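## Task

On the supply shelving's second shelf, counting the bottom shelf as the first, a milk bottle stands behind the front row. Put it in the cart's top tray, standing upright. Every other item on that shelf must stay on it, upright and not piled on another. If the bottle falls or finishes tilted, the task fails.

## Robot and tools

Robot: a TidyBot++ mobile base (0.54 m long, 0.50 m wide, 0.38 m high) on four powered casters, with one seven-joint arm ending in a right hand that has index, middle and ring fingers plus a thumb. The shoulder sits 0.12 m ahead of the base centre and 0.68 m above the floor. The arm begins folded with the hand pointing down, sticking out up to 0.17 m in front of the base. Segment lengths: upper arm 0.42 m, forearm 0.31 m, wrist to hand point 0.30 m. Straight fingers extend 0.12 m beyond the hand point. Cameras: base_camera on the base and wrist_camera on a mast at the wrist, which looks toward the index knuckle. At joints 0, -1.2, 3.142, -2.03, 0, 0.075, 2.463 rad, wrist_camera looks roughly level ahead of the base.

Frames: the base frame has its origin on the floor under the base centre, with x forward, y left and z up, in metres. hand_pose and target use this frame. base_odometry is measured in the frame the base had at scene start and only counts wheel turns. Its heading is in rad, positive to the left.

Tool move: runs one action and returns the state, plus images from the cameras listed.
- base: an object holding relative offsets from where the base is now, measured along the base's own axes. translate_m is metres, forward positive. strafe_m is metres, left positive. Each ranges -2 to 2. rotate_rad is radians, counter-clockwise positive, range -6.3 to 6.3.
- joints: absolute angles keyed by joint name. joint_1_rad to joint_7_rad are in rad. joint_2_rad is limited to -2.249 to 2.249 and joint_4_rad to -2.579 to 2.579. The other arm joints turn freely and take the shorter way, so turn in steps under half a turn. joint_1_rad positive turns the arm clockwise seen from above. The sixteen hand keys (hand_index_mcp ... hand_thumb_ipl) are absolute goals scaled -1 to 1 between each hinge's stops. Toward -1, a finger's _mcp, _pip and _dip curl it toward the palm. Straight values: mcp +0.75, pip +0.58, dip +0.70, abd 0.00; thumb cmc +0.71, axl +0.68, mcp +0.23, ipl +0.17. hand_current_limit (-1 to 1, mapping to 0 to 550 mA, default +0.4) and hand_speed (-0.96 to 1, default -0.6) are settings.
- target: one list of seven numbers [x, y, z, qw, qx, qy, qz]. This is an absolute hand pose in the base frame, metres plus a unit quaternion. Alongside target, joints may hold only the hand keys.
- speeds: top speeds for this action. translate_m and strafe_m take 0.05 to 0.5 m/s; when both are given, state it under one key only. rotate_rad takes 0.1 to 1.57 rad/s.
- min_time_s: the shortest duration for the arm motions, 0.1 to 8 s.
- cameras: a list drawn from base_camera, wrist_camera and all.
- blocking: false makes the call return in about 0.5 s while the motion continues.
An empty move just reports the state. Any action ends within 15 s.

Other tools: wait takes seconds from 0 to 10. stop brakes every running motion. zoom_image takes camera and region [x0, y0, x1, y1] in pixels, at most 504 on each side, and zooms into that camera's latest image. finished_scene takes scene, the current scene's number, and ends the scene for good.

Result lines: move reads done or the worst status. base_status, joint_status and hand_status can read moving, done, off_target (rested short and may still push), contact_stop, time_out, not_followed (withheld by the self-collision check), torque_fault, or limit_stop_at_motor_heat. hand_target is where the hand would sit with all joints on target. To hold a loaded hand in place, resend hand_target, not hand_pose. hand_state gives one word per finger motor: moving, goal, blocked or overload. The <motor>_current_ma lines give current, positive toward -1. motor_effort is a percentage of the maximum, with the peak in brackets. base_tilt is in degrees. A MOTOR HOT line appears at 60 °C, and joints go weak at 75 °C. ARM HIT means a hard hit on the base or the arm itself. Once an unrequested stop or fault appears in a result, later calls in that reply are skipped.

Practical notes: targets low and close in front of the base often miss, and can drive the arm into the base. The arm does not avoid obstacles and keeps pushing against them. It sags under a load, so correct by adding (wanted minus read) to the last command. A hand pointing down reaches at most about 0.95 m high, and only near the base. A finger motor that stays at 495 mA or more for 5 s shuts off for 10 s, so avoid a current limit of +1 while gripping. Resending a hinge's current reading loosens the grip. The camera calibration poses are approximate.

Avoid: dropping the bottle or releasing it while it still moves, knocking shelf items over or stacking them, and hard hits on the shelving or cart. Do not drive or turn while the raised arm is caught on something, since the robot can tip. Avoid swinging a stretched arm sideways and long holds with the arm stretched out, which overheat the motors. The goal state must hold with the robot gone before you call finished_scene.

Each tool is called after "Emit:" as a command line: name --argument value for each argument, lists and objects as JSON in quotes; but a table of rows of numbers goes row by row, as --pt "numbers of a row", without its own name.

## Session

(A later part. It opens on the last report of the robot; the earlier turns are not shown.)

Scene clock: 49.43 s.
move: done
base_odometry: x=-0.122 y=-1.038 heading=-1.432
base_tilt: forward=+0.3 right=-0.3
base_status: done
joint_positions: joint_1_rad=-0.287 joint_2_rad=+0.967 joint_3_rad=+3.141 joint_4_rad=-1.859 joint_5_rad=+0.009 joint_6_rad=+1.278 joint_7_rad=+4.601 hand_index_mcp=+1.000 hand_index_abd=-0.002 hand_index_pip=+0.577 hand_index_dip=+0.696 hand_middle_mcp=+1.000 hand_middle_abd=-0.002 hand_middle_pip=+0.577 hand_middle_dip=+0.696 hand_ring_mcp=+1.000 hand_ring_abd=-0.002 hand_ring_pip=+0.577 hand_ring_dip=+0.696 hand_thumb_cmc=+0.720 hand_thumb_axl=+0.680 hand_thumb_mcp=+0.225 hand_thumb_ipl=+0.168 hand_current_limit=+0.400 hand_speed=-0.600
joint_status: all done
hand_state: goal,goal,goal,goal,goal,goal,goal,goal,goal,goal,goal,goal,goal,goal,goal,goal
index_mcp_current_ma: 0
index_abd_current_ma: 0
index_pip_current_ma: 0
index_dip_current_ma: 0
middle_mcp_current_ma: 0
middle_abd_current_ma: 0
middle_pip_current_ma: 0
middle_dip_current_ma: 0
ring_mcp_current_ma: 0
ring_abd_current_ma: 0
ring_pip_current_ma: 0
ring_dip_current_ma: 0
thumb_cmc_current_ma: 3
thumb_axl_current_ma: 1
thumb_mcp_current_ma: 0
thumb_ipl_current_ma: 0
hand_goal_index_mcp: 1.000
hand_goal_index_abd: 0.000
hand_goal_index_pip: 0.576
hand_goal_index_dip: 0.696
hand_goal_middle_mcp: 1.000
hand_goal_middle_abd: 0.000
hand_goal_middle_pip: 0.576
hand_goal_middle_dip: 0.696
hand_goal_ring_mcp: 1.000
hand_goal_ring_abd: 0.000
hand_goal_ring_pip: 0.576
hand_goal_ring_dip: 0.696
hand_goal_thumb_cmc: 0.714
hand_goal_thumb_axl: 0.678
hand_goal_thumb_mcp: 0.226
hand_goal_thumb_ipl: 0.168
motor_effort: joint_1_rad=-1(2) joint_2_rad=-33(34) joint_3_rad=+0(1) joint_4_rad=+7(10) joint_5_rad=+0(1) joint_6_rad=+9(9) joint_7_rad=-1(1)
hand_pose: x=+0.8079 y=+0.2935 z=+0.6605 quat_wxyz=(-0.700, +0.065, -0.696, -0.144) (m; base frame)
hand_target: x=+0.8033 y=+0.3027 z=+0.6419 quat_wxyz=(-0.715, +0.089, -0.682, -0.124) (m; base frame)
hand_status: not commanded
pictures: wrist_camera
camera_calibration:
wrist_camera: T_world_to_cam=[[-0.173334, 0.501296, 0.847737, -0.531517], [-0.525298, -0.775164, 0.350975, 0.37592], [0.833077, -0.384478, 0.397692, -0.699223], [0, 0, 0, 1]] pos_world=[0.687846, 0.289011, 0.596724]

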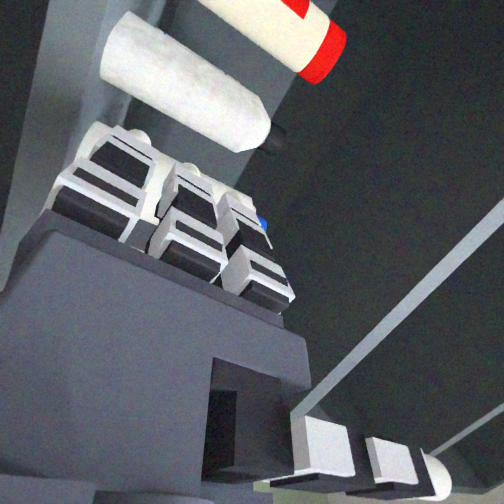

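Emit:
move --base '{"strafe_m":-0.003,"translate_m":0.105}' --speeds '{"translate_m":0.1}' --cameras '["wrist_camera"]'

Emit:
zoom_image --camera "wrist_camera" --region '[50, 0, 350, 300]'

Scene clock: 52.20 s.
move: done
base_odometry: x=-0.110 y=-1.143 heading=-1.432
base_tilt: forward=+0.3 right=-0.3
base_status: done
joint_positions: joint_1_rad=-0.289 joint_2_rad=+0.970 joint_3_rad=+3.141 joint_4_rad=-1.858 joint_5_rad=+0.009 joint_6_rad=+1.279 joint_7_rad=+4.602 hand_index_mcp=+1.000 hand_index_abd=-0.002 hand_index_pip=+0.577 hand_index_dip=+0.696 hand_middle_mcp=+1.000 hand_middle_abd=-0.002 hand_middle_pip=+0.577 hand_middle_dip=+0.696 hand_ring_mcp=+1.000 hand_ring_abd=-0.002 hand_ring_pip=+0.577 hand_ring_dip=+0.696 hand_thumb_cmc=+0.720 hand_thumb_axl=+0.680 hand_thumb_mcp=+0.225 hand_thumb_ipl=+0.168 hand_current_limit=+0.400 hand_speed=-0.600
joint_status: not commanded
hand_state: goal,goal,goal,goal,goal,goal,goal,goal,goal,goal,goal,goal,goal,goal,goal,goal
index_mcp_current_ma: 0
index_abd_current_ma: 0
index_pip_current_ma: 0
index_dip_current_ma: 0
middle_mcp_current_ma: 0
middle_abd_current_ma: 0
middle_pip_current_ma: 0
middle_dip_current_ma: 0
ring_mcp_current_ma: 0
ring_abd_current_ma: 0
ring_pip_current_ma: 0
ring_dip_current_ma: 0
thumb_cmc_current_ma: 3
thumb_axl_current_ma: 1
thumb_mcp_current_ma: 0
thumb_ipl_current_ma: 0
hand_goal_index_mcp: 1.000
hand_goal_index_abd: 0.000
hand_goal_index_pip: 0.576
hand_goal_index_dip: 0.696
hand_goal_middle_mcp: 1.000
hand_goal_middle_abd: 0.000
hand_goal_middle_pip: 0.576
hand_goal_middle_dip: 0.696
hand_goal_ring_mcp: 1.000
hand_goal_ring_abd: 0.000
hand_goal_ring_pip: 0.576
hand_goal_ring_dip: 0.696
hand_goal_thumb_cmc: 0.714
hand_goal_thumb_axl: 0.678
hand_goal_thumb_mcp: 0.226
hand_goal_thumb_ipl: 0.168
motor_effort: joint_1_rad=+0(3) joint_2_rad=-33(34) joint_3_rad=+0(1) joint_4_rad=+8(9) joint_5_rad=+0(1) joint_6_rad=+9(9) joint_7_rad=-1(1)
hand_pose: x=+0.8075 y=+0.2947 z=+0.6591 quat_wxyz=(-0.700, +0.066, -0.696, -0.144) (m; base frame)
hand_target: x=+0.8033 y=+0.3027 z=+0.6419 quat_wxyz=(-0.715, +0.089, -0.682, -0.124) (m; base frame)
hand_status: not commanded
pictures: wrist_camera
camera_calibration:
wrist_camera: T_world_to_cam=[[-0.173754, 0.501827, 0.847336, -0.530564], [-0.523704, -0.775757, 0.352045, 0.375306], [0.833992, -0.382584, 0.3976, -0.699152], [0, 0, 0, 1]] pos_world=[0.687449, 0.289913, 0.595424]

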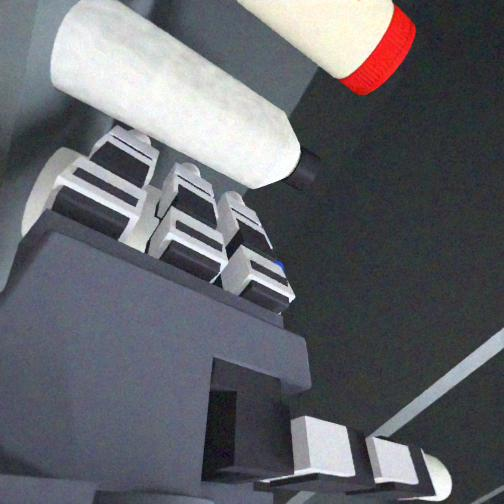

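Scaled by 1.680.

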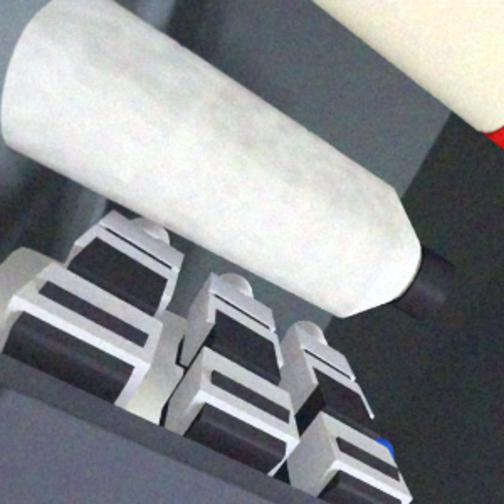

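Emit:
move --base '{"strafe_m":0.12}' --speeds '{"strafe_m":0.06}' --cameras '["wrist_camera"]'

Scene clock: 55.23 s.
move: done
base_odometry: x=+0.009 y=-1.126 heading=-1.432
base_tilt: forward=+0.3 right=-0.3
base_status: done
joint_positions: joint_1_rad=-0.292 joint_2_rad=+0.970 joint_3_rad=+3.141 joint_4_rad=-1.858 joint_5_rad=+0.009 joint_6_rad=+1.279 joint_7_rad=+4.603 hand_index_mcp=+1.000 hand_index_abd=-0.002 hand_index_pip=+0.577 hand_index_dip=+0.696 hand_middle_mcp=+1.000 hand_middle_abd=-0.002 hand_middle_pip=+0.577 hand_middle_dip=+0.696 hand_ring_mcp=+1.000 hand_ring_abd=-0.002 hand_ring_pip=+0.586 hand_ring_dip=+0.699 hand_thumb_cmc=+0.719 hand_thumb_axl=+0.680 hand_thumb_mcp=+0.225 hand_thumb_ipl=+0.168 hand_current_limit=+0.400 hand_speed=-0.600
joint_status: not commanded
hand_state: goal,goal,goal,goal,goal,goal,goal,goal,goal,goal,goal,goal,goal,goal,goal,goal
index_mcp_current_ma: 0
index_abd_current_ma: 0
index_pip_current_ma: 0
index_dip_current_ma: 0
middle_mcp_current_ma: 0
middle_abd_current_ma: 0
middle_pip_current_ma: 0
middle_dip_current_ma: 0
ring_mcp_current_ma: 0
ring_abd_current_ma: 0
ring_pip_current_ma: 6
ring_dip_current_ma: 1
thumb_cmc_current_ma: 2
thumb_axl_current_ma: 1
thumb_mcp_current_ma: 0
thumb_ipl_current_ma: 0
hand_goal_index_mcp: 1.000
hand_goal_index_abd: 0.000
hand_goal_index_pip: 0.576
hand_goal_index_dip: 0.696
hand_goal_middle_mcp: 1.000
hand_goal_middle_abd: 0.000
hand_goal_middle_pip: 0.576
hand_goal_middle_dip: 0.696
hand_goal_ring_mcp: 1.000
hand_goal_ring_abd: 0.000
hand_goal_ring_pip: 0.576
hand_goal_ring_dip: 0.696
hand_goal_thumb_cmc: 0.714
hand_goal_thumb_axl: 0.678
hand_goal_thumb_mcp: 0.226
hand_goal_thumb_ipl: 0.168
motor_effort: joint_1_rad=+0(4) joint_2_rad=-33(34) joint_3_rad=-1(2) joint_4_rad=+8(9) joint_5_rad=+1(2) joint_6_rad=+8(9) joint_7_rad=-1(1)
hand_pose: x=+0.8067 y=+0.2966 z=+0.6590 quat_wxyz=(-0.700, +0.068, -0.696, -0.145) (m; base frame)
hand_target: x=+0.8033 y=+0.3027 z=+0.6419 quat_wxyz=(-0.715, +0.089, -0.682, -0.124) (m; base frame)
hand_status: not commanded
pictures: wrist_camera
camera_calibration:
wrist_camera: T_world_to_cam=[[-0.175422, 0.502336, 0.846691, -0.529908], [-0.521863, -0.776704, 0.35269, 0.374752], [0.834797, -0.379987, 0.398401, -0.69962], [0, 0, 0, 1]] pos_world=[0.686653, 0.291416, 0.595227]

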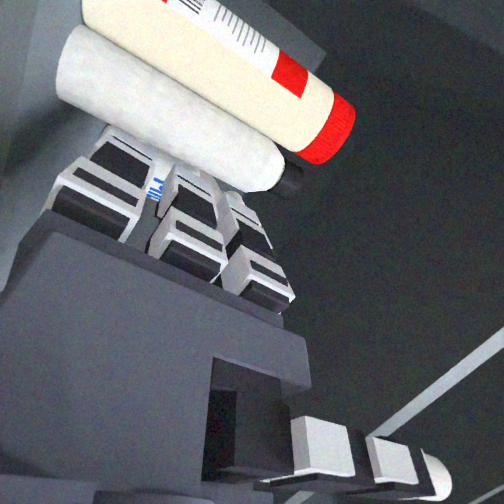

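Emit:
move --base '{"strafe_m":0.042}' --speeds '{"strafe_m":0.06}' --cameras '["wrist_camera"]'

Scene clock: 57.37 s.
move: done
base_odometry: x=+0.051 y=-1.120 heading=-1.432
base_tilt: forward=+0.3 right=-0.3
base_status: done
joint_positions: joint_1_rad=-0.292 joint_2_rad=+0.970 joint_3_rad=+3.141 joint_4_rad=-1.858 joint_5_rad=+0.009 joint_6_rad=+1.279 joint_7_rad=+4.604 hand_index_mcp=+1.000 hand_index_abd=-0.002 hand_index_pip=+0.577 hand_index_dip=+0.696 hand_middle_mcp=+1.000 hand_middle_abd=-0.002 hand_middle_pip=+0.577 hand_middle_dip=+0.696 hand_ring_mcp=+1.000 hand_ring_abd=-0.002 hand_ring_pip=+0.588 hand_ring_dip=+0.700 hand_thumb_cmc=+0.719 hand_thumb_axl=+0.680 hand_thumb_mcp=+0.225 hand_thumb_ipl=+0.168 hand_current_limit=+0.400 hand_speed=-0.600
joint_status: not commanded
hand_state: goal,goal,goal,goal,goal,goal,goal,goal,goal,goal,goal,goal,goal,goal,goal,goal
index_mcp_current_ma: 0
index_abd_current_ma: 0
index_pip_current_ma: 0
index_dip_current_ma: 0
middle_mcp_current_ma: 0
middle_abd_current_ma: 0
middle_pip_current_ma: 0
middle_dip_current_ma: 0
ring_mcp_current_ma: 0
ring_abd_current_ma: 0
ring_pip_current_ma: 9
ring_dip_current_ma: 1
thumb_cmc_current_ma: 2
thumb_axl_current_ma: 1
thumb_mcp_current_ma: 0
thumb_ipl_current_ma: 0
hand_goal_index_mcp: 1.000
hand_goal_index_abd: 0.000
hand_goal_index_pip: 0.576
hand_goal_index_dip: 0.696
hand_goal_middle_mcp: 1.000
hand_goal_middle_abd: 0.000
hand_goal_middle_pip: 0.576
hand_goal_middle_dip: 0.696
hand_goal_ring_mcp: 1.000
hand_goal_ring_abd: 0.000
hand_goal_ring_pip: 0.576
hand_goal_ring_dip: 0.696
hand_goal_thumb_cmc: 0.714
hand_goal_thumb_axl: 0.678
hand_goal_thumb_mcp: 0.226
hand_goal_thumb_ipl: 0.168
motor_effort: joint_1_rad=-1(6) joint_2_rad=-33(34) joint_3_rad=+0(2) joint_4_rad=+8(9) joint_5_rad=+1(2) joint_6_rad=+9(9) joint_7_rad=-1(1)
hand_pose: x=+0.8067 y=+0.2966 z=+0.6589 quat_wxyz=(-0.700, +0.068, -0.696, -0.144) (m; base frame)
hand_target: x=+0.8033 y=+0.3027 z=+0.6419 quat_wxyz=(-0.715, +0.089, -0.682, -0.124) (m; base frame)
hand_status: not commanded
pictures: wrist_camera
camera_calibration:
wrist_camera: T_world_to_cam=[[-0.175725, 0.502847, 0.846324, -0.529547], [-0.521924, -0.77652, 0.353004, 0.374588], [0.834695, -0.379685, 0.398902, -0.699897], [0, 0, 0, 1]] pos_world=[0.686653, 0.291416, 0.595128]

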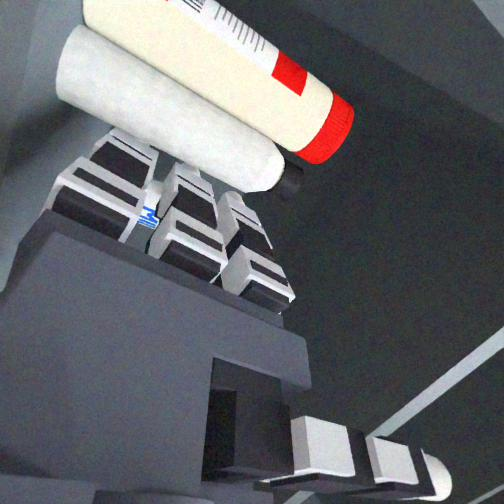

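Emit:
move --base '{"strafe_m":-0.012}' --speeds '{"strafe_m":0.1}'

Emit:
move --base '{"translate_m":-0.32,"strafe_m":0.0}' --speeds '{"translate_m":0.3}' --cameras '["wrist_camera"]'

Scene clock: 58.53 s.
move: done
base_odometry: x=+0.039 y=-1.122 heading=-1.432
base_tilt: forward=+0.3 right=-0.3
base_status: done
joint_positions: joint_1_rad=-0.295 joint_2_rad=+0.970 joint_3_rad=+3.141 joint_4_rad=-1.858 joint_5_rad=+0.009 joint_6_rad=+1.280 joint_7_rad=+4.604 hand_index_mcp=+1.000 hand_index_abd=-0.002 hand_index_pip=+0.577 hand_index_dip=+0.696 hand_middle_mcp=+1.000 hand_middle_abd=-0.002 hand_middle_pip=+0.577 hand_middle_dip=+0.696 hand_ring_mcp=+1.000 hand_ring_abd=-0.002 hand_ring_pip=+0.579 hand_ring_dip=+0.699 hand_thumb_cmc=+0.719 hand_thumb_axl=+0.680 hand_thumb_mcp=+0.225 hand_thumb_ipl=+0.168 hand_current_limit=+0.400 hand_speed=-0.600
joint_status: not commanded
hand_state: goal,goal,goal,goal,goal,goal,goal,goal,goal,goal,goal,goal,goal,goal,goal,goal
index_mcp_current_ma: 0
index_abd_current_ma: 0
index_pip_current_ma: 0
index_dip_current_ma: 0
middle_mcp_current_ma: 0
middle_abd_current_ma: 0
middle_pip_current_ma: 0
middle_dip_current_ma: 0
ring_mcp_current_ma: 0
ring_abd_current_ma: 0
ring_pip_current_ma: 1
ring_dip_current_ma: 1
thumb_cmc_current_ma: 2
thumb_axl_current_ma: 1
thumb_mcp_current_ma: 0
thumb_ipl_current_ma: 0
hand_goal_index_mcp: 1.000
hand_goal_index_abd: 0.000
hand_goal_index_pip: 0.576
hand_goal_index_dip: 0.696
hand_goal_middle_mcp: 1.000
hand_goal_middle_abd: 0.000
hand_goal_middle_pip: 0.576
hand_goal_middle_dip: 0.696
hand_goal_ring_mcp: 1.000
hand_goal_ring_abd: 0.000
hand_goal_ring_pip: 0.576
hand_goal_ring_dip: 0.696
hand_goal_thumb_cmc: 0.714
hand_goal_thumb_axl: 0.678
hand_goal_thumb_mcp: 0.226
hand_goal_thumb_ipl: 0.168
motor_effort: joint_1_rad=+0(4) joint_2_rad=-33(34) joint_3_rad=+1(1) joint_4_rad=+8(9) joint_5_rad=+0(1) joint_6_rad=+9(9) joint_7_rad=-1(1)
hand_pose: x=+0.8055 y=+0.2992 z=+0.6587 quat_wxyz=(-0.700, +0.069, -0.696, -0.146) (m; base frame)
hand_target: x=+0.8033 y=+0.3027 z=+0.6419 quat_wxyz=(-0.715, +0.089, -0.682, -0.124) (m; base frame)
hand_status: not commanded
pictures: none

Scene clock: 60.57 s.
move: done
base_odometry: x=-0.006 y=-0.805 heading=-1.432
base_tilt: forward=+0.3 right=-0.3
base_status: done
joint_positions: joint_1_rad=-0.295 joint_2_rad=+0.972 joint_3_rad=+3.141 joint_4_rad=-1.857 joint_5_rad=+0.009 joint_6_rad=+1.281 joint_7_rad=+4.604 hand_index_mcp=+1.000 hand_index_abd=-0.002 hand_index_pip=+0.577 hand_index_dip=+0.696 hand_middle_mcp=+1.000 hand_middle_abd=-0.002 hand_middle_pip=+0.577 hand_middle_dip=+0.696 hand_ring_mcp=+1.000 hand_ring_abd=-0.002 hand_ring_pip=+0.579 hand_ring_dip=+0.699 hand_thumb_cmc=+0.719 hand_thumb_axl=+0.680 hand_thumb_mcp=+0.225 hand_thumb_ipl=+0.168 hand_current_limit=+0.400 hand_speed=-0.600
joint_status: not commanded
hand_state: goal,goal,goal,goal,goal,goal,goal,goal,goal,goal,goal,goal,goal,goal,goal,goal
index_mcp_current_ma: 0
index_abd_current_ma: 0
index_pip_current_ma: 0
index_dip_current_ma: 0
middle_mcp_current_ma: 0
middle_abd_current_ma: 0
middle_pip_current_ma: 0
middle_dip_current_ma: 0
ring_mcp_current_ma: 0
ring_abd_current_ma: 0
ring_pip_current_ma: 1
ring_dip_current_ma: 1
thumb_cmc_current_ma: 2
thumb_axl_current_ma: 1
thumb_mcp_current_ma: 0
thumb_ipl_current_ma: 0
hand_goal_index_mcp: 1.000
hand_goal_index_abd: 0.000
hand_goal_index_pip: 0.576
hand_goal_index_dip: 0.696
hand_goal_middle_mcp: 1.000
hand_goal_middle_abd: 0.000
hand_goal_middle_pip: 0.576
hand_goal_middle_dip: 0.696
hand_goal_ring_mcp: 1.000
hand_goal_ring_abd: 0.000
hand_goal_ring_pip: 0.576
hand_goal_ring_dip: 0.696
hand_goal_thumb_cmc: 0.714
hand_goal_thumb_axl: 0.678
hand_goal_thumb_mcp: 0.226
hand_goal_thumb_ipl: 0.168
motor_effort: joint_1_rad=+0(2) joint_2_rad=-33(35) joint_3_rad=+0(1) joint_4_rad=+8(9) joint_5_rad=+0(1) joint_6_rad=+9(9) joint_7_rad=-1(1)
hand_pose: x=+0.8057 y=+0.2993 z=+0.6585 quat_wxyz=(-0.700, +0.069, -0.696, -0.146) (m; base frame)
hand_target: x=+0.8033 y=+0.3027 z=+0.6419 quat_wxyz=(-0.715, +0.089, -0.682, -0.124) (m; base frame)
hand_status: not commanded
pictures: wrist_camera
camera_calibration:
wrist_camera: T_world_to_cam=[[-0.178087, 0.501738, 0.846489, -0.528627], [-0.519228, -0.778649, 0.35229, 0.375175], [0.835875, -0.376783, 0.399184, -0.699983], [0, 0, 0, 1]] pos_world=[0.685758, 0.29362, 0.594728]

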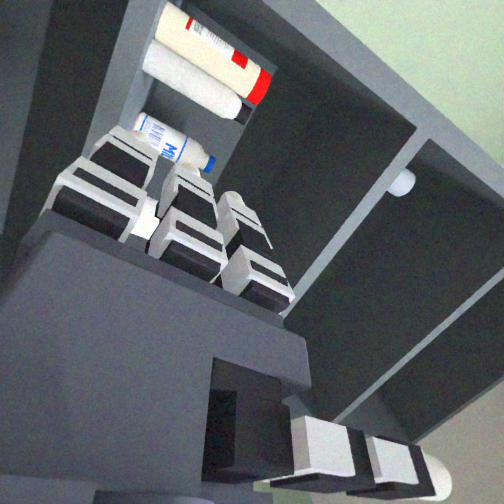

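Emit:
move --base '{"strafe_m":0.166}' --joints '{"joint_1_rad":0.01,"joint_2_rad":0.64,"joint_3_rad":3.138,"joint_4_rad":-1.675,"joint_5_rad":0.015,"joint_6_rad":0.17,"joint_7_rad":1.51,"hand_index_mcp":0.754,"hand_middle_mcp":0.754,"hand_ring_mcp":0.754,"hand_thumb_cmc":-0.571,"hand_thumb_mcp":1.0,"hand_thumb_ipl":0.168}' --min_time_s 3 --cameras '["all"]'

Scene clock: 65.73 s.
move: done
base_odometry: x=+0.159 y=-0.782 heading=-1.432
base_tilt: forward=+0.3 right=-0.3
base_status: done
joint_positions: joint_1_rad=-0.001 joint_2_rad=+0.654 joint_3_rad=+3.138 joint_4_rad=-1.696 joint_5_rad=+0.009 joint_6_rad=+0.248 joint_7_rad=+1.581 hand_index_mcp=+0.756 hand_index_abd=+0.001 hand_index_pip=+0.577 hand_index_dip=+0.696 hand_middle_mcp=+0.756 hand_middle_abd=+0.001 hand_middle_pip=+0.577 hand_middle_dip=+0.696 hand_ring_mcp=+0.755 hand_ring_abd=+0.001 hand_ring_pip=+0.579 hand_ring_dip=+0.699 hand_thumb_cmc=-0.567 hand_thumb_axl=+0.677 hand_thumb_mcp=+1.000 hand_thumb_ipl=+0.168 hand_current_limit=+0.400 hand_speed=-0.600
joint_status: all done
hand_state: goal,goal,goal,goal,goal,goal,goal,goal,goal,goal,goal,goal,goal,goal,goal,goal
index_mcp_current_ma: 1
index_abd_current_ma: 0
index_pip_current_ma: 0
index_dip_current_ma: 0
middle_mcp_current_ma: 1
middle_abd_current_ma: 0
middle_pip_current_ma: 0
middle_dip_current_ma: 0
ring_mcp_current_ma: 0
ring_abd_current_ma: 0
ring_pip_current_ma: 1
ring_dip_current_ma: 1
thumb_cmc_current_ma: 1
thumb_axl_current_ma: 0
thumb_mcp_current_ma: 0
thumb_ipl_current_ma: 0
hand_goal_index_mcp: 0.754
hand_goal_index_abd: 0.000
hand_goal_index_pip: 0.576
hand_goal_index_dip: 0.696
hand_goal_middle_mcp: 0.754
hand_goal_middle_abd: 0.000
hand_goal_middle_pip: 0.576
hand_goal_middle_dip: 0.696
hand_goal_ring_mcp: 0.754
hand_goal_ring_abd: 0.000
hand_goal_ring_pip: 0.576
hand_goal_ring_dip: 0.696
hand_goal_thumb_cmc: -0.570
hand_goal_thumb_axl: 0.678
hand_goal_thumb_mcp: 1.000
hand_goal_thumb_ipl: 0.168
motor_effort: joint_1_rad=+1(4) joint_2_rad=-31(35) joint_3_rad=+1(2) joint_4_rad=+12(14) joint_5_rad=+0(1) joint_6_rad=+7(10) joint_7_rad=+0(1)
hand_pose: x=+0.8483 y=-0.0805 z=+0.6238 quat_wxyz=(-0.002, -0.868, -0.010, -0.497) (m; base frame)
hand_target: x=+0.8397 y=-0.0868 z=+0.6200 quat_wxyz=(+0.011, -0.878, +0.023, -0.478) (m; base frame)
hand_status: not commanded
pictures: base_camera, wrist_camera
camera_calibration:
wrist_camera: T_world_to_cam=[[-0.388369, -0.633467, -0.669245, 0.731485], [-0.846711, 0.531915, -0.0121242, 0.72452], [0.363662, 0.561948, -0.742943, 0.32379], [0, 0, 0, 1]] pos_world=[0.779795, -0.103965, 0.738884]

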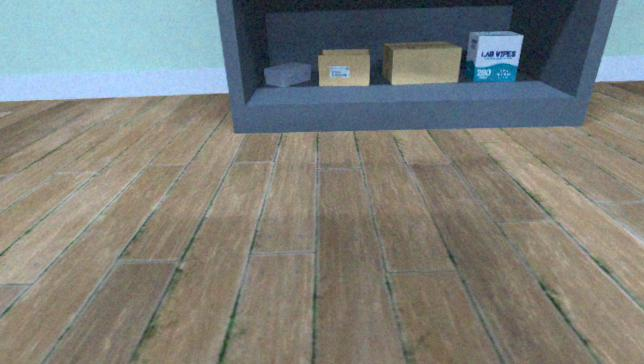

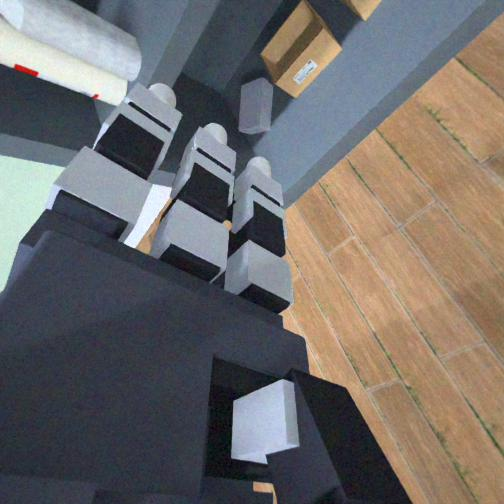

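Emit:
move --base '{"translate_m":0.22}' --speeds '{"translate_m":0.3}' --joints '{"joint_2_rad":0.595}' --min_time_s 1 --cameras '["wrist_camera"]'

Emit:
zoom_image --camera "wrist_camera" --region '[0, 0, 300, 300]'

Scene clock: 69.00 s.
move: done
base_odometry: x=+0.190 y=-1.000 heading=-1.432
base_tilt: forward=+0.3 right=-0.3
base_status: done
joint_positions: joint_1_rad=-0.001 joint_2_rad=+0.612 joint_3_rad=+3.138 joint_4_rad=-1.690 joint_5_rad=+0.009 joint_6_rad=+0.245 joint_7_rad=+1.580 hand_index_mcp=+0.755 hand_index_abd=+0.001 hand_index_pip=+0.577 hand_index_dip=+0.696 hand_middle_mcp=+0.756 hand_middle_abd=+0.001 hand_middle_pip=+0.577 hand_middle_dip=+0.696 hand_ring_mcp=+0.755 hand_ring_abd=+0.001 hand_ring_pip=+0.579 hand_ring_dip=+0.699 hand_thumb_cmc=-0.567 hand_thumb_axl=+0.676 hand_thumb_mcp=+1.000 hand_thumb_ipl=+0.168 hand_current_limit=+0.400 hand_speed=-0.600
joint_status: all done
hand_state: goal,goal,goal,goal,goal,goal,goal,goal,goal,goal,goal,goal,goal,goal,goal,goal
index_mcp_current_ma: 0
index_abd_current_ma: 0
index_pip_current_ma: 0
index_dip_current_ma: 0
middle_mcp_current_ma: 0
middle_abd_current_ma: 0
middle_pip_current_ma: 0
middle_dip_current_ma: 0
ring_mcp_current_ma: 0
ring_abd_current_ma: 0
ring_pip_current_ma: 1
ring_dip_current_ma: 1
thumb_cmc_current_ma: 1
thumb_axl_current_ma: -1
thumb_mcp_current_ma: 0
thumb_ipl_current_ma: 0
hand_goal_index_mcp: 0.754
hand_goal_index_abd: 0.000
hand_goal_index_pip: 0.576
hand_goal_index_dip: 0.696
hand_goal_middle_mcp: 0.754
hand_goal_middle_abd: 0.000
hand_goal_middle_pip: 0.576
hand_goal_middle_dip: 0.696
hand_goal_ring_mcp: 0.754
hand_goal_ring_abd: 0.000
hand_goal_ring_pip: 0.576
hand_goal_ring_dip: 0.696
hand_goal_thumb_cmc: -0.570
hand_goal_thumb_axl: 0.678
hand_goal_thumb_mcp: 1.000
hand_goal_thumb_ipl: 0.168
motor_effort: joint_1_rad=+0(2) joint_2_rad=-31(32) joint_3_rad=+0(1) joint_4_rad=+14(15) joint_5_rad=+0(1) joint_6_rad=+8(8) joint_7_rad=+0(1)
hand_pose: x=+0.8517 y=-0.0807 z=+0.6561 quat_wxyz=(-0.002, -0.857, -0.009, -0.516) (m; base frame)
hand_target: x=+0.8418 y=-0.0868 z=+0.6525 quat_wxyz=(+0.012, -0.867, +0.023, -0.497) (m; base frame)
hand_status: not commanded
pictures: wrist_camera
camera_calibration:
wrist_camera: T_world_to_cam=[[-0.358722, -0.633091, -0.68594, 0.740056], [-0.845114, 0.532306, -0.0493303, 0.750941], [0.396361, 0.562002, -0.725984, 0.307753], [0, 0, 0, 1]] pos_world=[0.778123, -0.104165, 0.768103]

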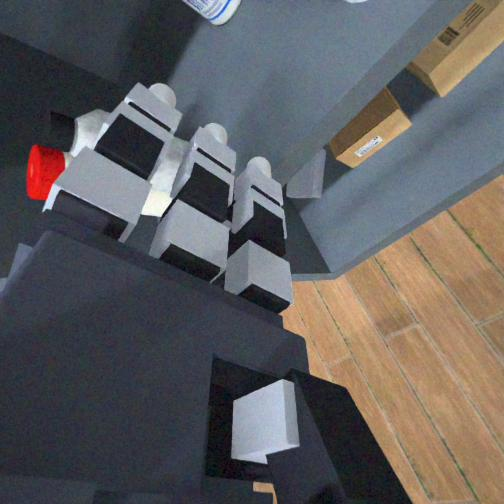

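Scaled by 1.680.

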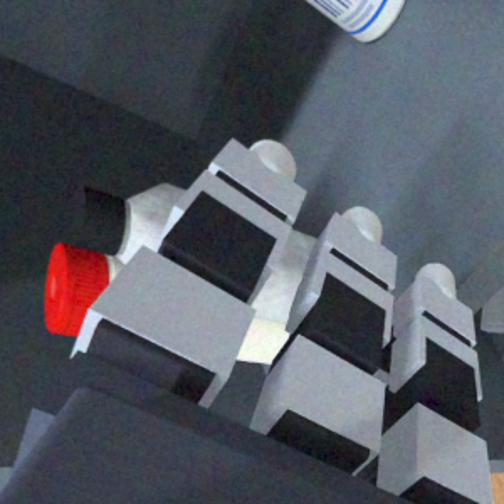

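Emit:
move --base '{"translate_m":0.12}' --speeds '{"translate_m":0.15}' --cameras '["wrist_camera"]'

Emit:
zoom_image --camera "wrist_camera" --region '[0, 0, 400, 300]'

Scene clock: 72.50 s.
move: done
base_odometry: x=+0.207 y=-1.119 heading=-1.431
base_tilt: forward=+0.3 right=-0.3
base_status: done
joint_positions: joint_1_rad=-0.001 joint_2_rad=+0.607 joint_3_rad=+3.138 joint_4_rad=-1.689 joint_5_rad=+0.009 joint_6_rad=+0.244 joint_7_rad=+1.580 hand_index_mcp=+0.755 hand_index_abd=+0.001 hand_index_pip=+0.577 hand_index_dip=+0.696 hand_middle_mcp=+0.755 hand_middle_abd=+0.002 hand_middle_pip=+0.577 hand_middle_dip=+0.696 hand_ring_mcp=+0.755 hand_ring_abd=+0.001 hand_ring_pip=+0.579 hand_ring_dip=+0.699 hand_thumb_cmc=-0.567 hand_thumb_axl=+0.676 hand_thumb_mcp=+1.000 hand_thumb_ipl=+0.168 hand_current_limit=+0.400 hand_speed=-0.600
joint_status: not commanded
hand_state: goal,goal,goal,goal,goal,goal,goal,goal,goal,goal,goal,goal,goal,goal,goal,goal
index_mcp_current_ma: 0
index_abd_current_ma: 0
index_pip_current_ma: 0
index_dip_current_ma: 0
middle_mcp_current_ma: 0
middle_abd_current_ma: 0
middle_pip_current_ma: 0
middle_dip_current_ma: 0
ring_mcp_current_ma: 0
ring_abd_current_ma: 0
ring_pip_current_ma: 1
ring_dip_current_ma: 1
thumb_cmc_current_ma: 1
thumb_axl_current_ma: -1
thumb_mcp_current_ma: 0
thumb_ipl_current_ma: 0
hand_goal_index_mcp: 0.754
hand_goal_index_abd: 0.000
hand_goal_index_pip: 0.576
hand_goal_index_dip: 0.696
hand_goal_middle_mcp: 0.754
hand_goal_middle_abd: 0.000
hand_goal_middle_pip: 0.576
hand_goal_middle_dip: 0.696
hand_goal_ring_mcp: 0.754
hand_goal_ring_abd: 0.000
hand_goal_ring_pip: 0.576
hand_goal_ring_dip: 0.696
hand_goal_thumb_cmc: -0.570
hand_goal_thumb_axl: 0.678
hand_goal_thumb_mcp: 1.000
hand_goal_thumb_ipl: 0.168
motor_effort: joint_1_rad=-1(2) joint_2_rad=-31(33) joint_3_rad=+1(2) joint_4_rad=+14(15) joint_5_rad=+0(1) joint_6_rad=+8(8) joint_7_rad=+0(1)
hand_pose: x=+0.8520 y=-0.0808 z=+0.6605 quat_wxyz=(-0.002, -0.855, -0.009, -0.518) (m; base frame)
hand_target: x=+0.8418 y=-0.0868 z=+0.6525 quat_wxyz=(+0.012, -0.867, +0.023, -0.497) (m; base frame)
hand_status: not commanded
pictures: wrist_camera
camera_calibration:
wrist_camera: T_world_to_cam=[[-0.354959, -0.633023, -0.687958, 0.741133], [-0.844714, 0.532475, -0.0541162, 0.754332], [0.400577, 0.561919, -0.72373, 0.30566], [0, 0, 0, 1]] pos_world=[0.777827, -0.104265, 0.771905]

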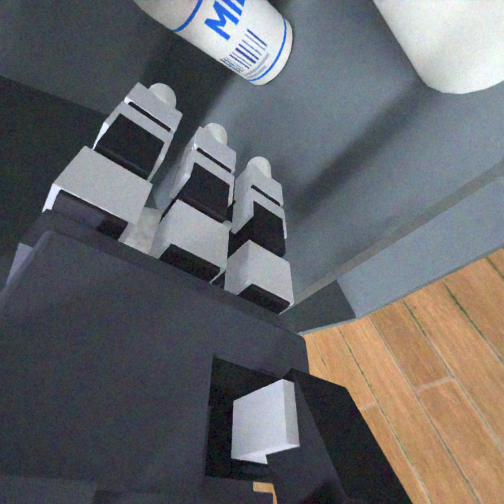

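Scaled by 1.260.

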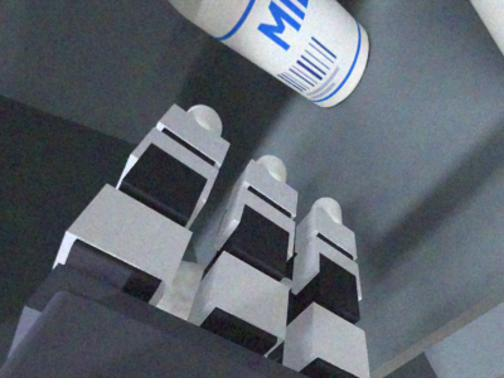

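Emit:
move --base '{"translate_m":0.06,"strafe_m":0.007}' --speeds '{"translate_m":0.1}' --cameras '["wrist_camera"]'

Emit:
zoom_image --camera "wrist_camera" --region '[0, 0, 400, 300]'

Scene clock: 75.93 s.
move: done
base_odometry: x=+0.222 y=-1.178 heading=-1.431
base_tilt: forward=+0.3 right=-0.3
base_status: done
joint_positions: joint_1_rad=+0.000 joint_2_rad=+0.604 joint_3_rad=+3.138 joint_4_rad=-1.688 joint_5_rad=+0.009 joint_6_rad=+0.244 joint_7_rad=+1.580 hand_index_mcp=+0.755 hand_index_abd=+0.001 hand_index_pip=+0.577 hand_index_dip=+0.696 hand_middle_mcp=+0.755 hand_middle_abd=+0.002 hand_middle_pip=+0.577 hand_middle_dip=+0.696 hand_ring_mcp=+0.755 hand_ring_abd=+0.001 hand_ring_pip=+0.579 hand_ring_dip=+0.699 hand_thumb_cmc=-0.567 hand_thumb_axl=+0.676 hand_thumb_mcp=+1.000 hand_thumb_ipl=+0.168 hand_current_limit=+0.400 hand_speed=-0.600
joint_status: not commanded
hand_state: goal,goal,goal,goal,goal,goal,goal,goal,goal,goal,goal,goal,goal,goal,goal,goal
index_mcp_current_ma: 0
index_abd_current_ma: 0
index_pip_current_ma: 0
index_dip_current_ma: 0
middle_mcp_current_ma: 0
middle_abd_current_ma: 0
middle_pip_current_ma: 0
middle_dip_current_ma: 0
ring_mcp_current_ma: 0
ring_abd_current_ma: 0
ring_pip_current_ma: 1
ring_dip_current_ma: 1
thumb_cmc_current_ma: 1
thumb_axl_current_ma: -1
thumb_mcp_current_ma: 0
thumb_ipl_current_ma: 0
hand_goal_index_mcp: 0.754
hand_goal_index_abd: 0.000
hand_goal_index_pip: 0.576
hand_goal_index_dip: 0.696
hand_goal_middle_mcp: 0.754
hand_goal_middle_abd: 0.000
hand_goal_middle_pip: 0.576
hand_goal_middle_dip: 0.696
hand_goal_ring_mcp: 0.754
hand_goal_ring_abd: 0.000
hand_goal_ring_pip: 0.576
hand_goal_ring_dip: 0.696
hand_goal_thumb_cmc: -0.570
hand_goal_thumb_axl: 0.678
hand_goal_thumb_mcp: 1.000
hand_goal_thumb_ipl: 0.168
motor_effort: joint_1_rad=+0(2) joint_2_rad=-31(32) joint_3_rad=+1(2) joint_4_rad=+13(15) joint_5_rad=+0(1) joint_6_rad=+8(8) joint_7_rad=+0(1)
hand_pose: x=+0.8523 y=-0.0811 z=+0.6625 quat_wxyz=(-0.002, -0.854, -0.009, -0.519) (m; base frame)
hand_target: x=+0.8418 y=-0.0868 z=+0.6525 quat_wxyz=(+0.012, -0.867, +0.023, -0.497) (m; base frame)
hand_status: not commanded
pictures: wrist_camera
camera_calibration:
wrist_camera: T_world_to_cam=[[-0.353328, -0.632908, -0.688903, 0.74169], [-0.844348, 0.532813, -0.0564523, 0.756071], [0.402785, 0.561727, -0.722652, 0.304672], [0, 0, 0, 1]] pos_world=[0.777729, -0.104565, 0.773806]

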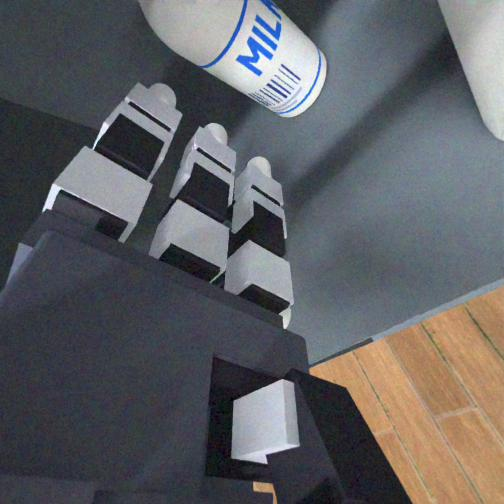

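Scaled by 1.260.

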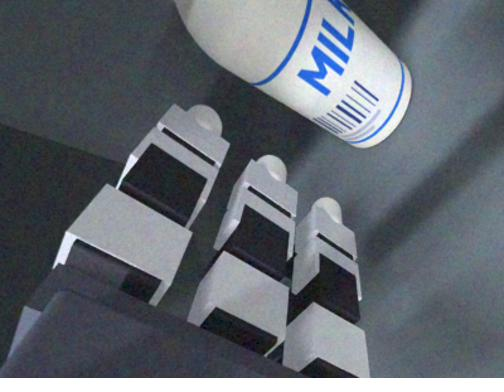

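Emit:
move --base '{"translate_m":0.05,"strafe_m":0.009}' --speeds '{"translate_m":0.08}' --cameras '["wrist_camera"]'

Emit:
zoom_image --camera "wrist_camera" --region '[0, 0, 400, 300]'

Scene clock: 77.97 s.
move: done
base_odometry: x=+0.237 y=-1.226 heading=-1.432
base_tilt: forward=+0.3 right=-0.3
base_status: done
joint_positions: joint_1_rad=+0.000 joint_2_rad=+0.603 joint_3_rad=+3.138 joint_4_rad=-1.688 joint_5_rad=+0.009 joint_6_rad=+0.243 joint_7_rad=+1.580 hand_index_mcp=+0.755 hand_index_abd=+0.001 hand_index_pip=+0.577 hand_index_dip=+0.696 hand_middle_mcp=+0.755 hand_middle_abd=+0.002 hand_middle_pip=+0.577 hand_middle_dip=+0.696 hand_ring_mcp=+0.755 hand_ring_abd=+0.001 hand_ring_pip=+0.579 hand_ring_dip=+0.699 hand_thumb_cmc=-0.567 hand_thumb_axl=+0.676 hand_thumb_mcp=+1.000 hand_thumb_ipl=+0.168 hand_current_limit=+0.400 hand_speed=-0.600
joint_status: not commanded
hand_state: goal,goal,goal,goal,goal,goal,goal,goal,goal,goal,goal,goal,goal,goal,goal,goal
index_mcp_current_ma: 0
index_abd_current_ma: 0
index_pip_current_ma: 0
index_dip_current_ma: 0
middle_mcp_current_ma: 0
middle_abd_current_ma: 0
middle_pip_current_ma: 0
middle_dip_current_ma: 0
ring_mcp_current_ma: 0
ring_abd_current_ma: 0
ring_pip_current_ma: 1
ring_dip_current_ma: 1
thumb_cmc_current_ma: 1
thumb_axl_current_ma: -1
thumb_mcp_current_ma: 0
thumb_ipl_current_ma: 0
hand_goal_index_mcp: 0.754
hand_goal_index_abd: 0.000
hand_goal_index_pip: 0.576
hand_goal_index_dip: 0.696
hand_goal_middle_mcp: 0.754
hand_goal_middle_abd: 0.000
hand_goal_middle_pip: 0.576
hand_goal_middle_dip: 0.696
hand_goal_ring_mcp: 0.754
hand_goal_ring_abd: 0.000
hand_goal_ring_pip: 0.576
hand_goal_ring_dip: 0.696
hand_goal_thumb_cmc: -0.570
hand_goal_thumb_axl: 0.678
hand_goal_thumb_mcp: 1.000
hand_goal_thumb_ipl: 0.168
motor_effort: joint_1_rad=+0(3) joint_2_rad=-31(32) joint_3_rad=+1(1) joint_4_rad=+13(14) joint_5_rad=+1(1) joint_6_rad=+8(8) joint_7_rad=+0(1)
hand_pose: x=+0.8524 y=-0.0815 z=+0.6634 quat_wxyz=(-0.002, -0.854, -0.009, -0.520) (m; base frame)
hand_target: x=+0.8418 y=-0.0868 z=+0.6525 quat_wxyz=(+0.012, -0.867, +0.023, -0.497) (m; base frame)
hand_status: not commanded
pictures: wrist_camera
camera_calibration:
wrist_camera: T_world_to_cam=[[-0.352788, -0.632726, -0.689346, 0.74196], [-0.844002, 0.533247, -0.0575114, 0.75679], [0.403981, 0.56152, -0.722146, 0.304115], [0, 0, 0, 1]] pos_world=[0.777631, -0.104865, 0.774607]

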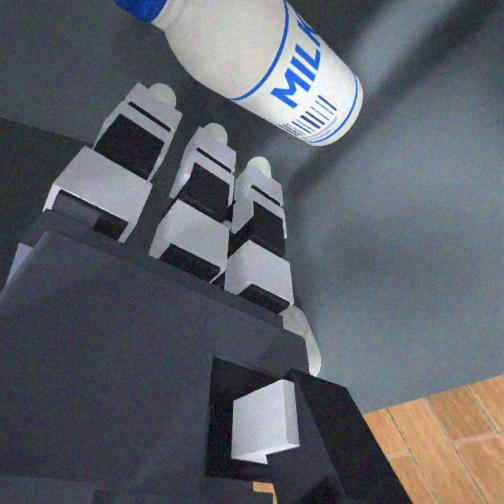

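Scaled by 1.260.

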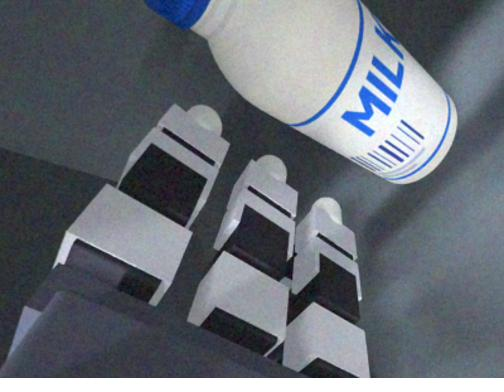

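Emit:
move --base '{"translate_m":0.1}' --speeds '{"translate_m":0.1}' --cameras '["wrist_camera"]'

Scene clock: 80.77 s.
move: done
base_odometry: x=+0.252 y=-1.325 heading=-1.431
base_tilt: forward=+0.3 right=-0.3
base_status: done
joint_positions: joint_1_rad=+0.001 joint_2_rad=+0.602 joint_3_rad=+3.138 joint_4_rad=-1.688 joint_5_rad=+0.009 joint_6_rad=+0.243 joint_7_rad=+1.580 hand_index_mcp=+0.755 hand_index_abd=+0.001 hand_index_pip=+0.577 hand_index_dip=+0.696 hand_middle_mcp=+0.755 hand_middle_abd=+0.002 hand_middle_pip=+0.577 hand_middle_dip=+0.696 hand_ring_mcp=+0.755 hand_ring_abd=+0.001 hand_ring_pip=+0.579 hand_ring_dip=+0.699 hand_thumb_cmc=-0.567 hand_thumb_axl=+0.676 hand_thumb_mcp=+1.000 hand_thumb_ipl=+0.168 hand_current_limit=+0.400 hand_speed=-0.600
joint_status: not commanded
hand_state: goal,goal,goal,goal,goal,goal,goal,goal,goal,goal,goal,goal,goal,goal,goal,goal
index_mcp_current_ma: 0
index_abd_current_ma: 0
index_pip_current_ma: 0
index_dip_current_ma: 0
middle_mcp_current_ma: 0
middle_abd_current_ma: 0
middle_pip_current_ma: 0
middle_dip_current_ma: 0
ring_mcp_current_ma: 0
ring_abd_current_ma: 0
ring_pip_current_ma: 1
ring_dip_current_ma: 1
thumb_cmc_current_ma: 1
thumb_axl_current_ma: -1
thumb_mcp_current_ma: 0
thumb_ipl_current_ma: 0
hand_goal_index_mcp: 0.754
hand_goal_index_abd: 0.000
hand_goal_index_pip: 0.576
hand_goal_index_dip: 0.696
hand_goal_middle_mcp: 0.754
hand_goal_middle_abd: 0.000
hand_goal_middle_pip: 0.576
hand_goal_middle_dip: 0.696
hand_goal_ring_mcp: 0.754
hand_goal_ring_abd: 0.000
hand_goal_ring_pip: 0.576
hand_goal_ring_dip: 0.696
hand_goal_thumb_cmc: -0.570
hand_goal_thumb_axl: 0.678
hand_goal_thumb_mcp: 1.000
hand_goal_thumb_ipl: 0.168
motor_effort: joint_1_rad=+1(2) joint_2_rad=-31(32) joint_3_rad=+0(1) joint_4_rad=+14(15) joint_5_rad=+0(1) joint_6_rad=+8(8) joint_7_rad=+0(1)
hand_pose: x=+0.8525 y=-0.0818 z=+0.6644 quat_wxyz=(-0.002, -0.854, -0.009, -0.521) (m; base frame)
hand_target: x=+0.8418 y=-0.0868 z=+0.6525 quat_wxyz=(+0.012, -0.867, +0.023, -0.497) (m; base frame)
hand_status: not commanded
pictures: wrist_camera
camera_calibration:
wrist_camera: T_world_to_cam=[[-0.352183, -0.632564, -0.689805, 0.742293], [-0.843734, 0.533563, -0.0585152, 0.757606], [0.405069, 0.561403, -0.721627, 0.303673], [0, 0, 0, 1]] pos_world=[0.777632, -0.105165, 0.775507]

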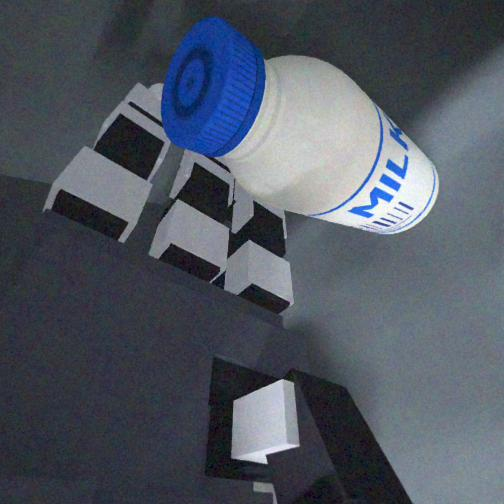

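Emit:
move --base '{"translate_m":0.016,"strafe_m":-0.010}' --speeds '{"translate_m":0.05}' --joints '{"hand_index_pip":0.2,"hand_middle_pip":0.2,"hand_ring_pip":0.2,"hand_index_dip":0.4,"hand_middle_dip":0.4,"hand_ring_dip":0.4}' --cameras '["wrist_camera"]'

Emit:
move --base '{"translate_m":0.018,"strafe_m":-0.004}' --speeds '{"translate_m":0.05}' --joints '{"hand_index_pip":-0.1,"hand_middle_pip":-0.1,"hand_ring_pip":-0.1,"hand_index_dip":0.2,"hand_middle_dip":0.2,"hand_ring_dip":0.2}' --cameras '["wrist_camera"]'

Scene clock: 82.33 s.
move: done
base_odometry: x=+0.244 y=-1.343 heading=-1.431
base_tilt: forward=+0.3 right=-0.3
base_status: done
joint_positions: joint_1_rad=+0.001 joint_2_rad=+0.602 joint_3_rad=+3.138 joint_4_rad=-1.688 joint_5_rad=+0.009 joint_6_rad=+0.243 joint_7_rad=+1.580 hand_index_mcp=+0.755 hand_index_abd=+0.001 hand_index_pip=+0.203 hand_index_dip=+0.403 hand_middle_mcp=+0.755 hand_middle_abd=+0.002 hand_middle_pip=+0.203 hand_middle_dip=+0.403 hand_ring_mcp=+0.755 hand_ring_abd=+0.001 hand_ring_pip=+0.204 hand_ring_dip=+0.403 hand_thumb_cmc=-0.567 hand_thumb_axl=+0.676 hand_thumb_mcp=+1.000 hand_thumb_ipl=+0.168 hand_current_limit=+0.400 hand_speed=-0.600
joint_status: all done
hand_state: goal,goal,goal,goal,goal,goal,goal,goal,goal,goal,goal,goal,goal,goal,goal,goal
index_mcp_current_ma: 0
index_abd_current_ma: 0
index_pip_current_ma: 1
index_dip_current_ma: 1
middle_mcp_current_ma: 0
middle_abd_current_ma: 0
middle_pip_current_ma: 1
middle_dip_current_ma: 1
ring_mcp_current_ma: 0
ring_abd_current_ma: 0
ring_pip_current_ma: 1
ring_dip_current_ma: 1
thumb_cmc_current_ma: 1
thumb_axl_current_ma: -1
thumb_mcp_current_ma: 0
thumb_ipl_current_ma: 0
hand_goal_index_mcp: 0.754
hand_goal_index_abd: 0.000
hand_goal_index_pip: 0.200
hand_goal_index_dip: 0.400
hand_goal_middle_mcp: 0.754
hand_goal_middle_abd: 0.000
hand_goal_middle_pip: 0.200
hand_goal_middle_dip: 0.400
hand_goal_ring_mcp: 0.754
hand_goal_ring_abd: 0.000
hand_goal_ring_pip: 0.200
hand_goal_ring_dip: 0.400
hand_goal_thumb_cmc: -0.570
hand_goal_thumb_axl: 0.678
hand_goal_thumb_mcp: 1.000
hand_goal_thumb_ipl: 0.168
motor_effort: joint_1_rad=-1(3) joint_2_rad=-31(32) joint_3_rad=+1(2) joint_4_rad=+13(15) joint_5_rad=+1(1) joint_6_rad=+8(8) joint_7_rad=+0(1)
hand_pose: x=+0.8524 y=-0.0820 z=+0.6646 quat_wxyz=(-0.002, -0.854, -0.009, -0.521) (m; base frame)
hand_target: x=+0.8418 y=-0.0868 z=+0.6525 quat_wxyz=(+0.012, -0.867, +0.023, -0.497) (m; base frame)
hand_status: not commanded
pictures: wrist_camera
camera_calibration:
wrist_camera: T_world_to_cam=[[-0.352191, -0.632359, -0.689988, 0.742371], [-0.843582, 0.533792, -0.058619, 0.757621], [0.405378, 0.561417, -0.721443, 0.303516], [0, 0, 0, 1]] pos_world=[0.777533, -0.105365, 0.775608]

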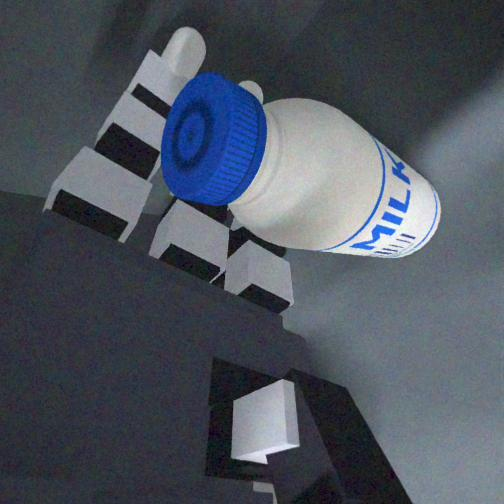

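Scene clock: 83.17 s.
move: done
base_odometry: x=+0.242 y=-1.361 heading=-1.431
base_tilt: forward=+0.3 right=-0.3
base_status: done
joint_positions: joint_1_rad=+0.001 joint_2_rad=+0.602 joint_3_rad=+3.138 joint_4_rad=-1.688 joint_5_rad=+0.009 joint_6_rad=+0.243 joint_7_rad=+1.580 hand_index_mcp=+0.755 hand_index_abd=+0.001 hand_index_pip=-0.096 hand_index_dip=+0.203 hand_middle_mcp=+0.755 hand_middle_abd=+0.002 hand_middle_pip=-0.096 hand_middle_dip=+0.203 hand_ring_mcp=+0.755 hand_ring_abd=+0.001 hand_ring_pip=-0.095 hand_ring_dip=+0.203 hand_thumb_cmc=-0.567 hand_thumb_axl=+0.676 hand_thumb_mcp=+1.000 hand_thumb_ipl=+0.168 hand_current_limit=+0.400 hand_speed=-0.600
joint_status: all done
hand_state: goal,goal,goal,goal,goal,goal,goal,goal,goal,goal,goal,goal,goal,goal,goal,goal
index_mcp_current_ma: 0
index_abd_current_ma: 0
index_pip_current_ma: 2
index_dip_current_ma: 1
middle_mcp_current_ma: 0
middle_abd_current_ma: 0
middle_pip_current_ma: 2
middle_dip_current_ma: 1
ring_mcp_current_ma: 0
ring_abd_current_ma: 0
ring_pip_current_ma: 2
ring_dip_current_ma: 1
thumb_cmc_current_ma: 1
thumb_axl_current_ma: -1
thumb_mcp_current_ma: 0
thumb_ipl_current_ma: 0
hand_goal_index_mcp: 0.754
hand_goal_index_abd: 0.000
hand_goal_index_pip: -0.100
hand_goal_index_dip: 0.200
hand_goal_middle_mcp: 0.754
hand_goal_middle_abd: 0.000
hand_goal_middle_pip: -0.100
hand_goal_middle_dip: 0.200
hand_goal_ring_mcp: 0.754
hand_goal_ring_abd: 0.000
hand_goal_ring_pip: -0.100
hand_goal_ring_dip: 0.200
hand_goal_thumb_cmc: -0.570
hand_goal_thumb_axl: 0.678
hand_goal_thumb_mcp: 1.000
hand_goal_thumb_ipl: 0.168
motor_effort: joint_1_rad=-1(2) joint_2_rad=-30(32) joint_3_rad=+1(3) joint_4_rad=+14(15) joint_5_rad=+1(1) joint_6_rad=+8(8) joint_7_rad=+0(0)
hand_pose: x=+0.8524 y=-0.0820 z=+0.6648 quat_wxyz=(-0.002, -0.854, -0.009, -0.521) (m; base frame)
hand_target: x=+0.8418 y=-0.0868 z=+0.6525 quat_wxyz=(+0.012, -0.867, +0.023, -0.497) (m; base frame)
hand_status: not commanded
pictures: wrist_camera
camera_calibration:
wrist_camera: T_world_to_cam=[[-0.352071, -0.632321, -0.690084, 0.742563], [-0.843538, 0.533842, -0.0587969, 0.757748], [0.405574, 0.561411, -0.721337, 0.303497], [0, 0, 0, 1]] pos_world=[0.777533, -0.105365, 0.775908]

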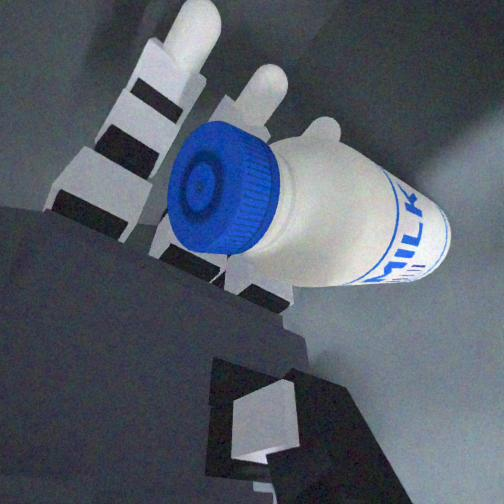

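Emit:
move --base '{"translate_m":0.006}' --speeds '{"translate_m":0.05}' --joints '{"joint_2_rad":0.69}' --min_time_s 1.5 --cameras '["wrist_camera"]'

Scene clock: 85.90 s.
move: done
base_odometry: x=+0.243 y=-1.367 heading=-1.432
base_tilt: forward=+0.3 right=-0.3
base_status: done
joint_positions: joint_1_rad=+0.001 joint_2_rad=+0.644 joint_3_rad=+3.138 joint_4_rad=-1.687 joint_5_rad=+0.009 joint_6_rad=+0.243 joint_7_rad=+1.580 hand_index_mcp=+0.755 hand_index_abd=+0.001 hand_index_pip=-0.096 hand_index_dip=+0.203 hand_middle_mcp=+0.755 hand_middle_abd=+0.002 hand_middle_pip=-0.096 hand_middle_dip=+0.203 hand_ring_mcp=+0.755 hand_ring_abd=+0.001 hand_ring_pip=-0.096 hand_ring_dip=+0.203 hand_thumb_cmc=-0.567 hand_thumb_axl=+0.676 hand_thumb_mcp=+1.000 hand_thumb_ipl=+0.168 hand_current_limit=+0.400 hand_speed=-0.600
joint_status: all done
hand_state: goal,goal,goal,goal,goal,goal,goal,goal,goal,goal,goal,goal,goal,goal,goal,goal
index_mcp_current_ma: 0
index_abd_current_ma: 0
index_pip_current_ma: 2
index_dip_current_ma: 1
middle_mcp_current_ma: 0
middle_abd_current_ma: 0
middle_pip_current_ma: 2
middle_dip_current_ma: 1
ring_mcp_current_ma: 0
ring_abd_current_ma: 0
ring_pip_current_ma: 2
ring_dip_current_ma: 1
thumb_cmc_current_ma: 1
thumb_axl_current_ma: -1
thumb_mcp_current_ma: 0
thumb_ipl_current_ma: 0
hand_goal_index_mcp: 0.754
hand_goal_index_abd: 0.000
hand_goal_index_pip: -0.100
hand_goal_index_dip: 0.200
hand_goal_middle_mcp: 0.754
hand_goal_middle_abd: 0.000
hand_goal_middle_pip: -0.100
hand_goal_middle_dip: 0.200
hand_goal_ring_mcp: 0.754
hand_goal_ring_abd: 0.000
hand_goal_ring_pip: -0.100
hand_goal_ring_dip: 0.200
hand_goal_thumb_cmc: -0.570
hand_goal_thumb_axl: 0.678
hand_goal_thumb_mcp: 1.000
hand_goal_thumb_ipl: 0.168
motor_effort: joint_1_rad=+0(2) joint_2_rad=-31(33) joint_3_rad=+1(1) joint_4_rad=+14(15) joint_5_rad=+0(1) joint_6_rad=+8(8) joint_7_rad=+0(1)
hand_pose: x=+0.8512 y=-0.0821 z=+0.6340 quat_wxyz=(-0.002, -0.864, -0.009, -0.503) (m; base frame)
hand_target: x=+0.8357 y=-0.0867 z=+0.5840 quat_wxyz=(+0.011, -0.890, +0.024, -0.456) (m; base frame)
hand_status: not commanded
pictures: wrist_camera
camera_calibration:
wrist_camera: T_world_to_cam=[[-0.380767, -0.632249, -0.674742, 0.73547], [-0.845232, 0.533892, -0.0232921, 0.733864], [0.374966, 0.561445, -0.737686, 0.318217], [0, 0, 0, 1]] pos_world=[0.781008, -0.105465, 0.74809]

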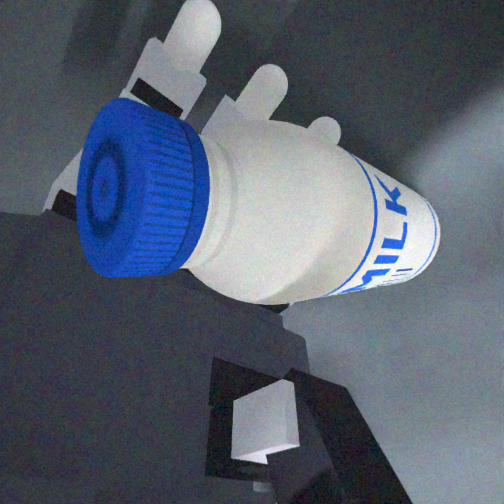

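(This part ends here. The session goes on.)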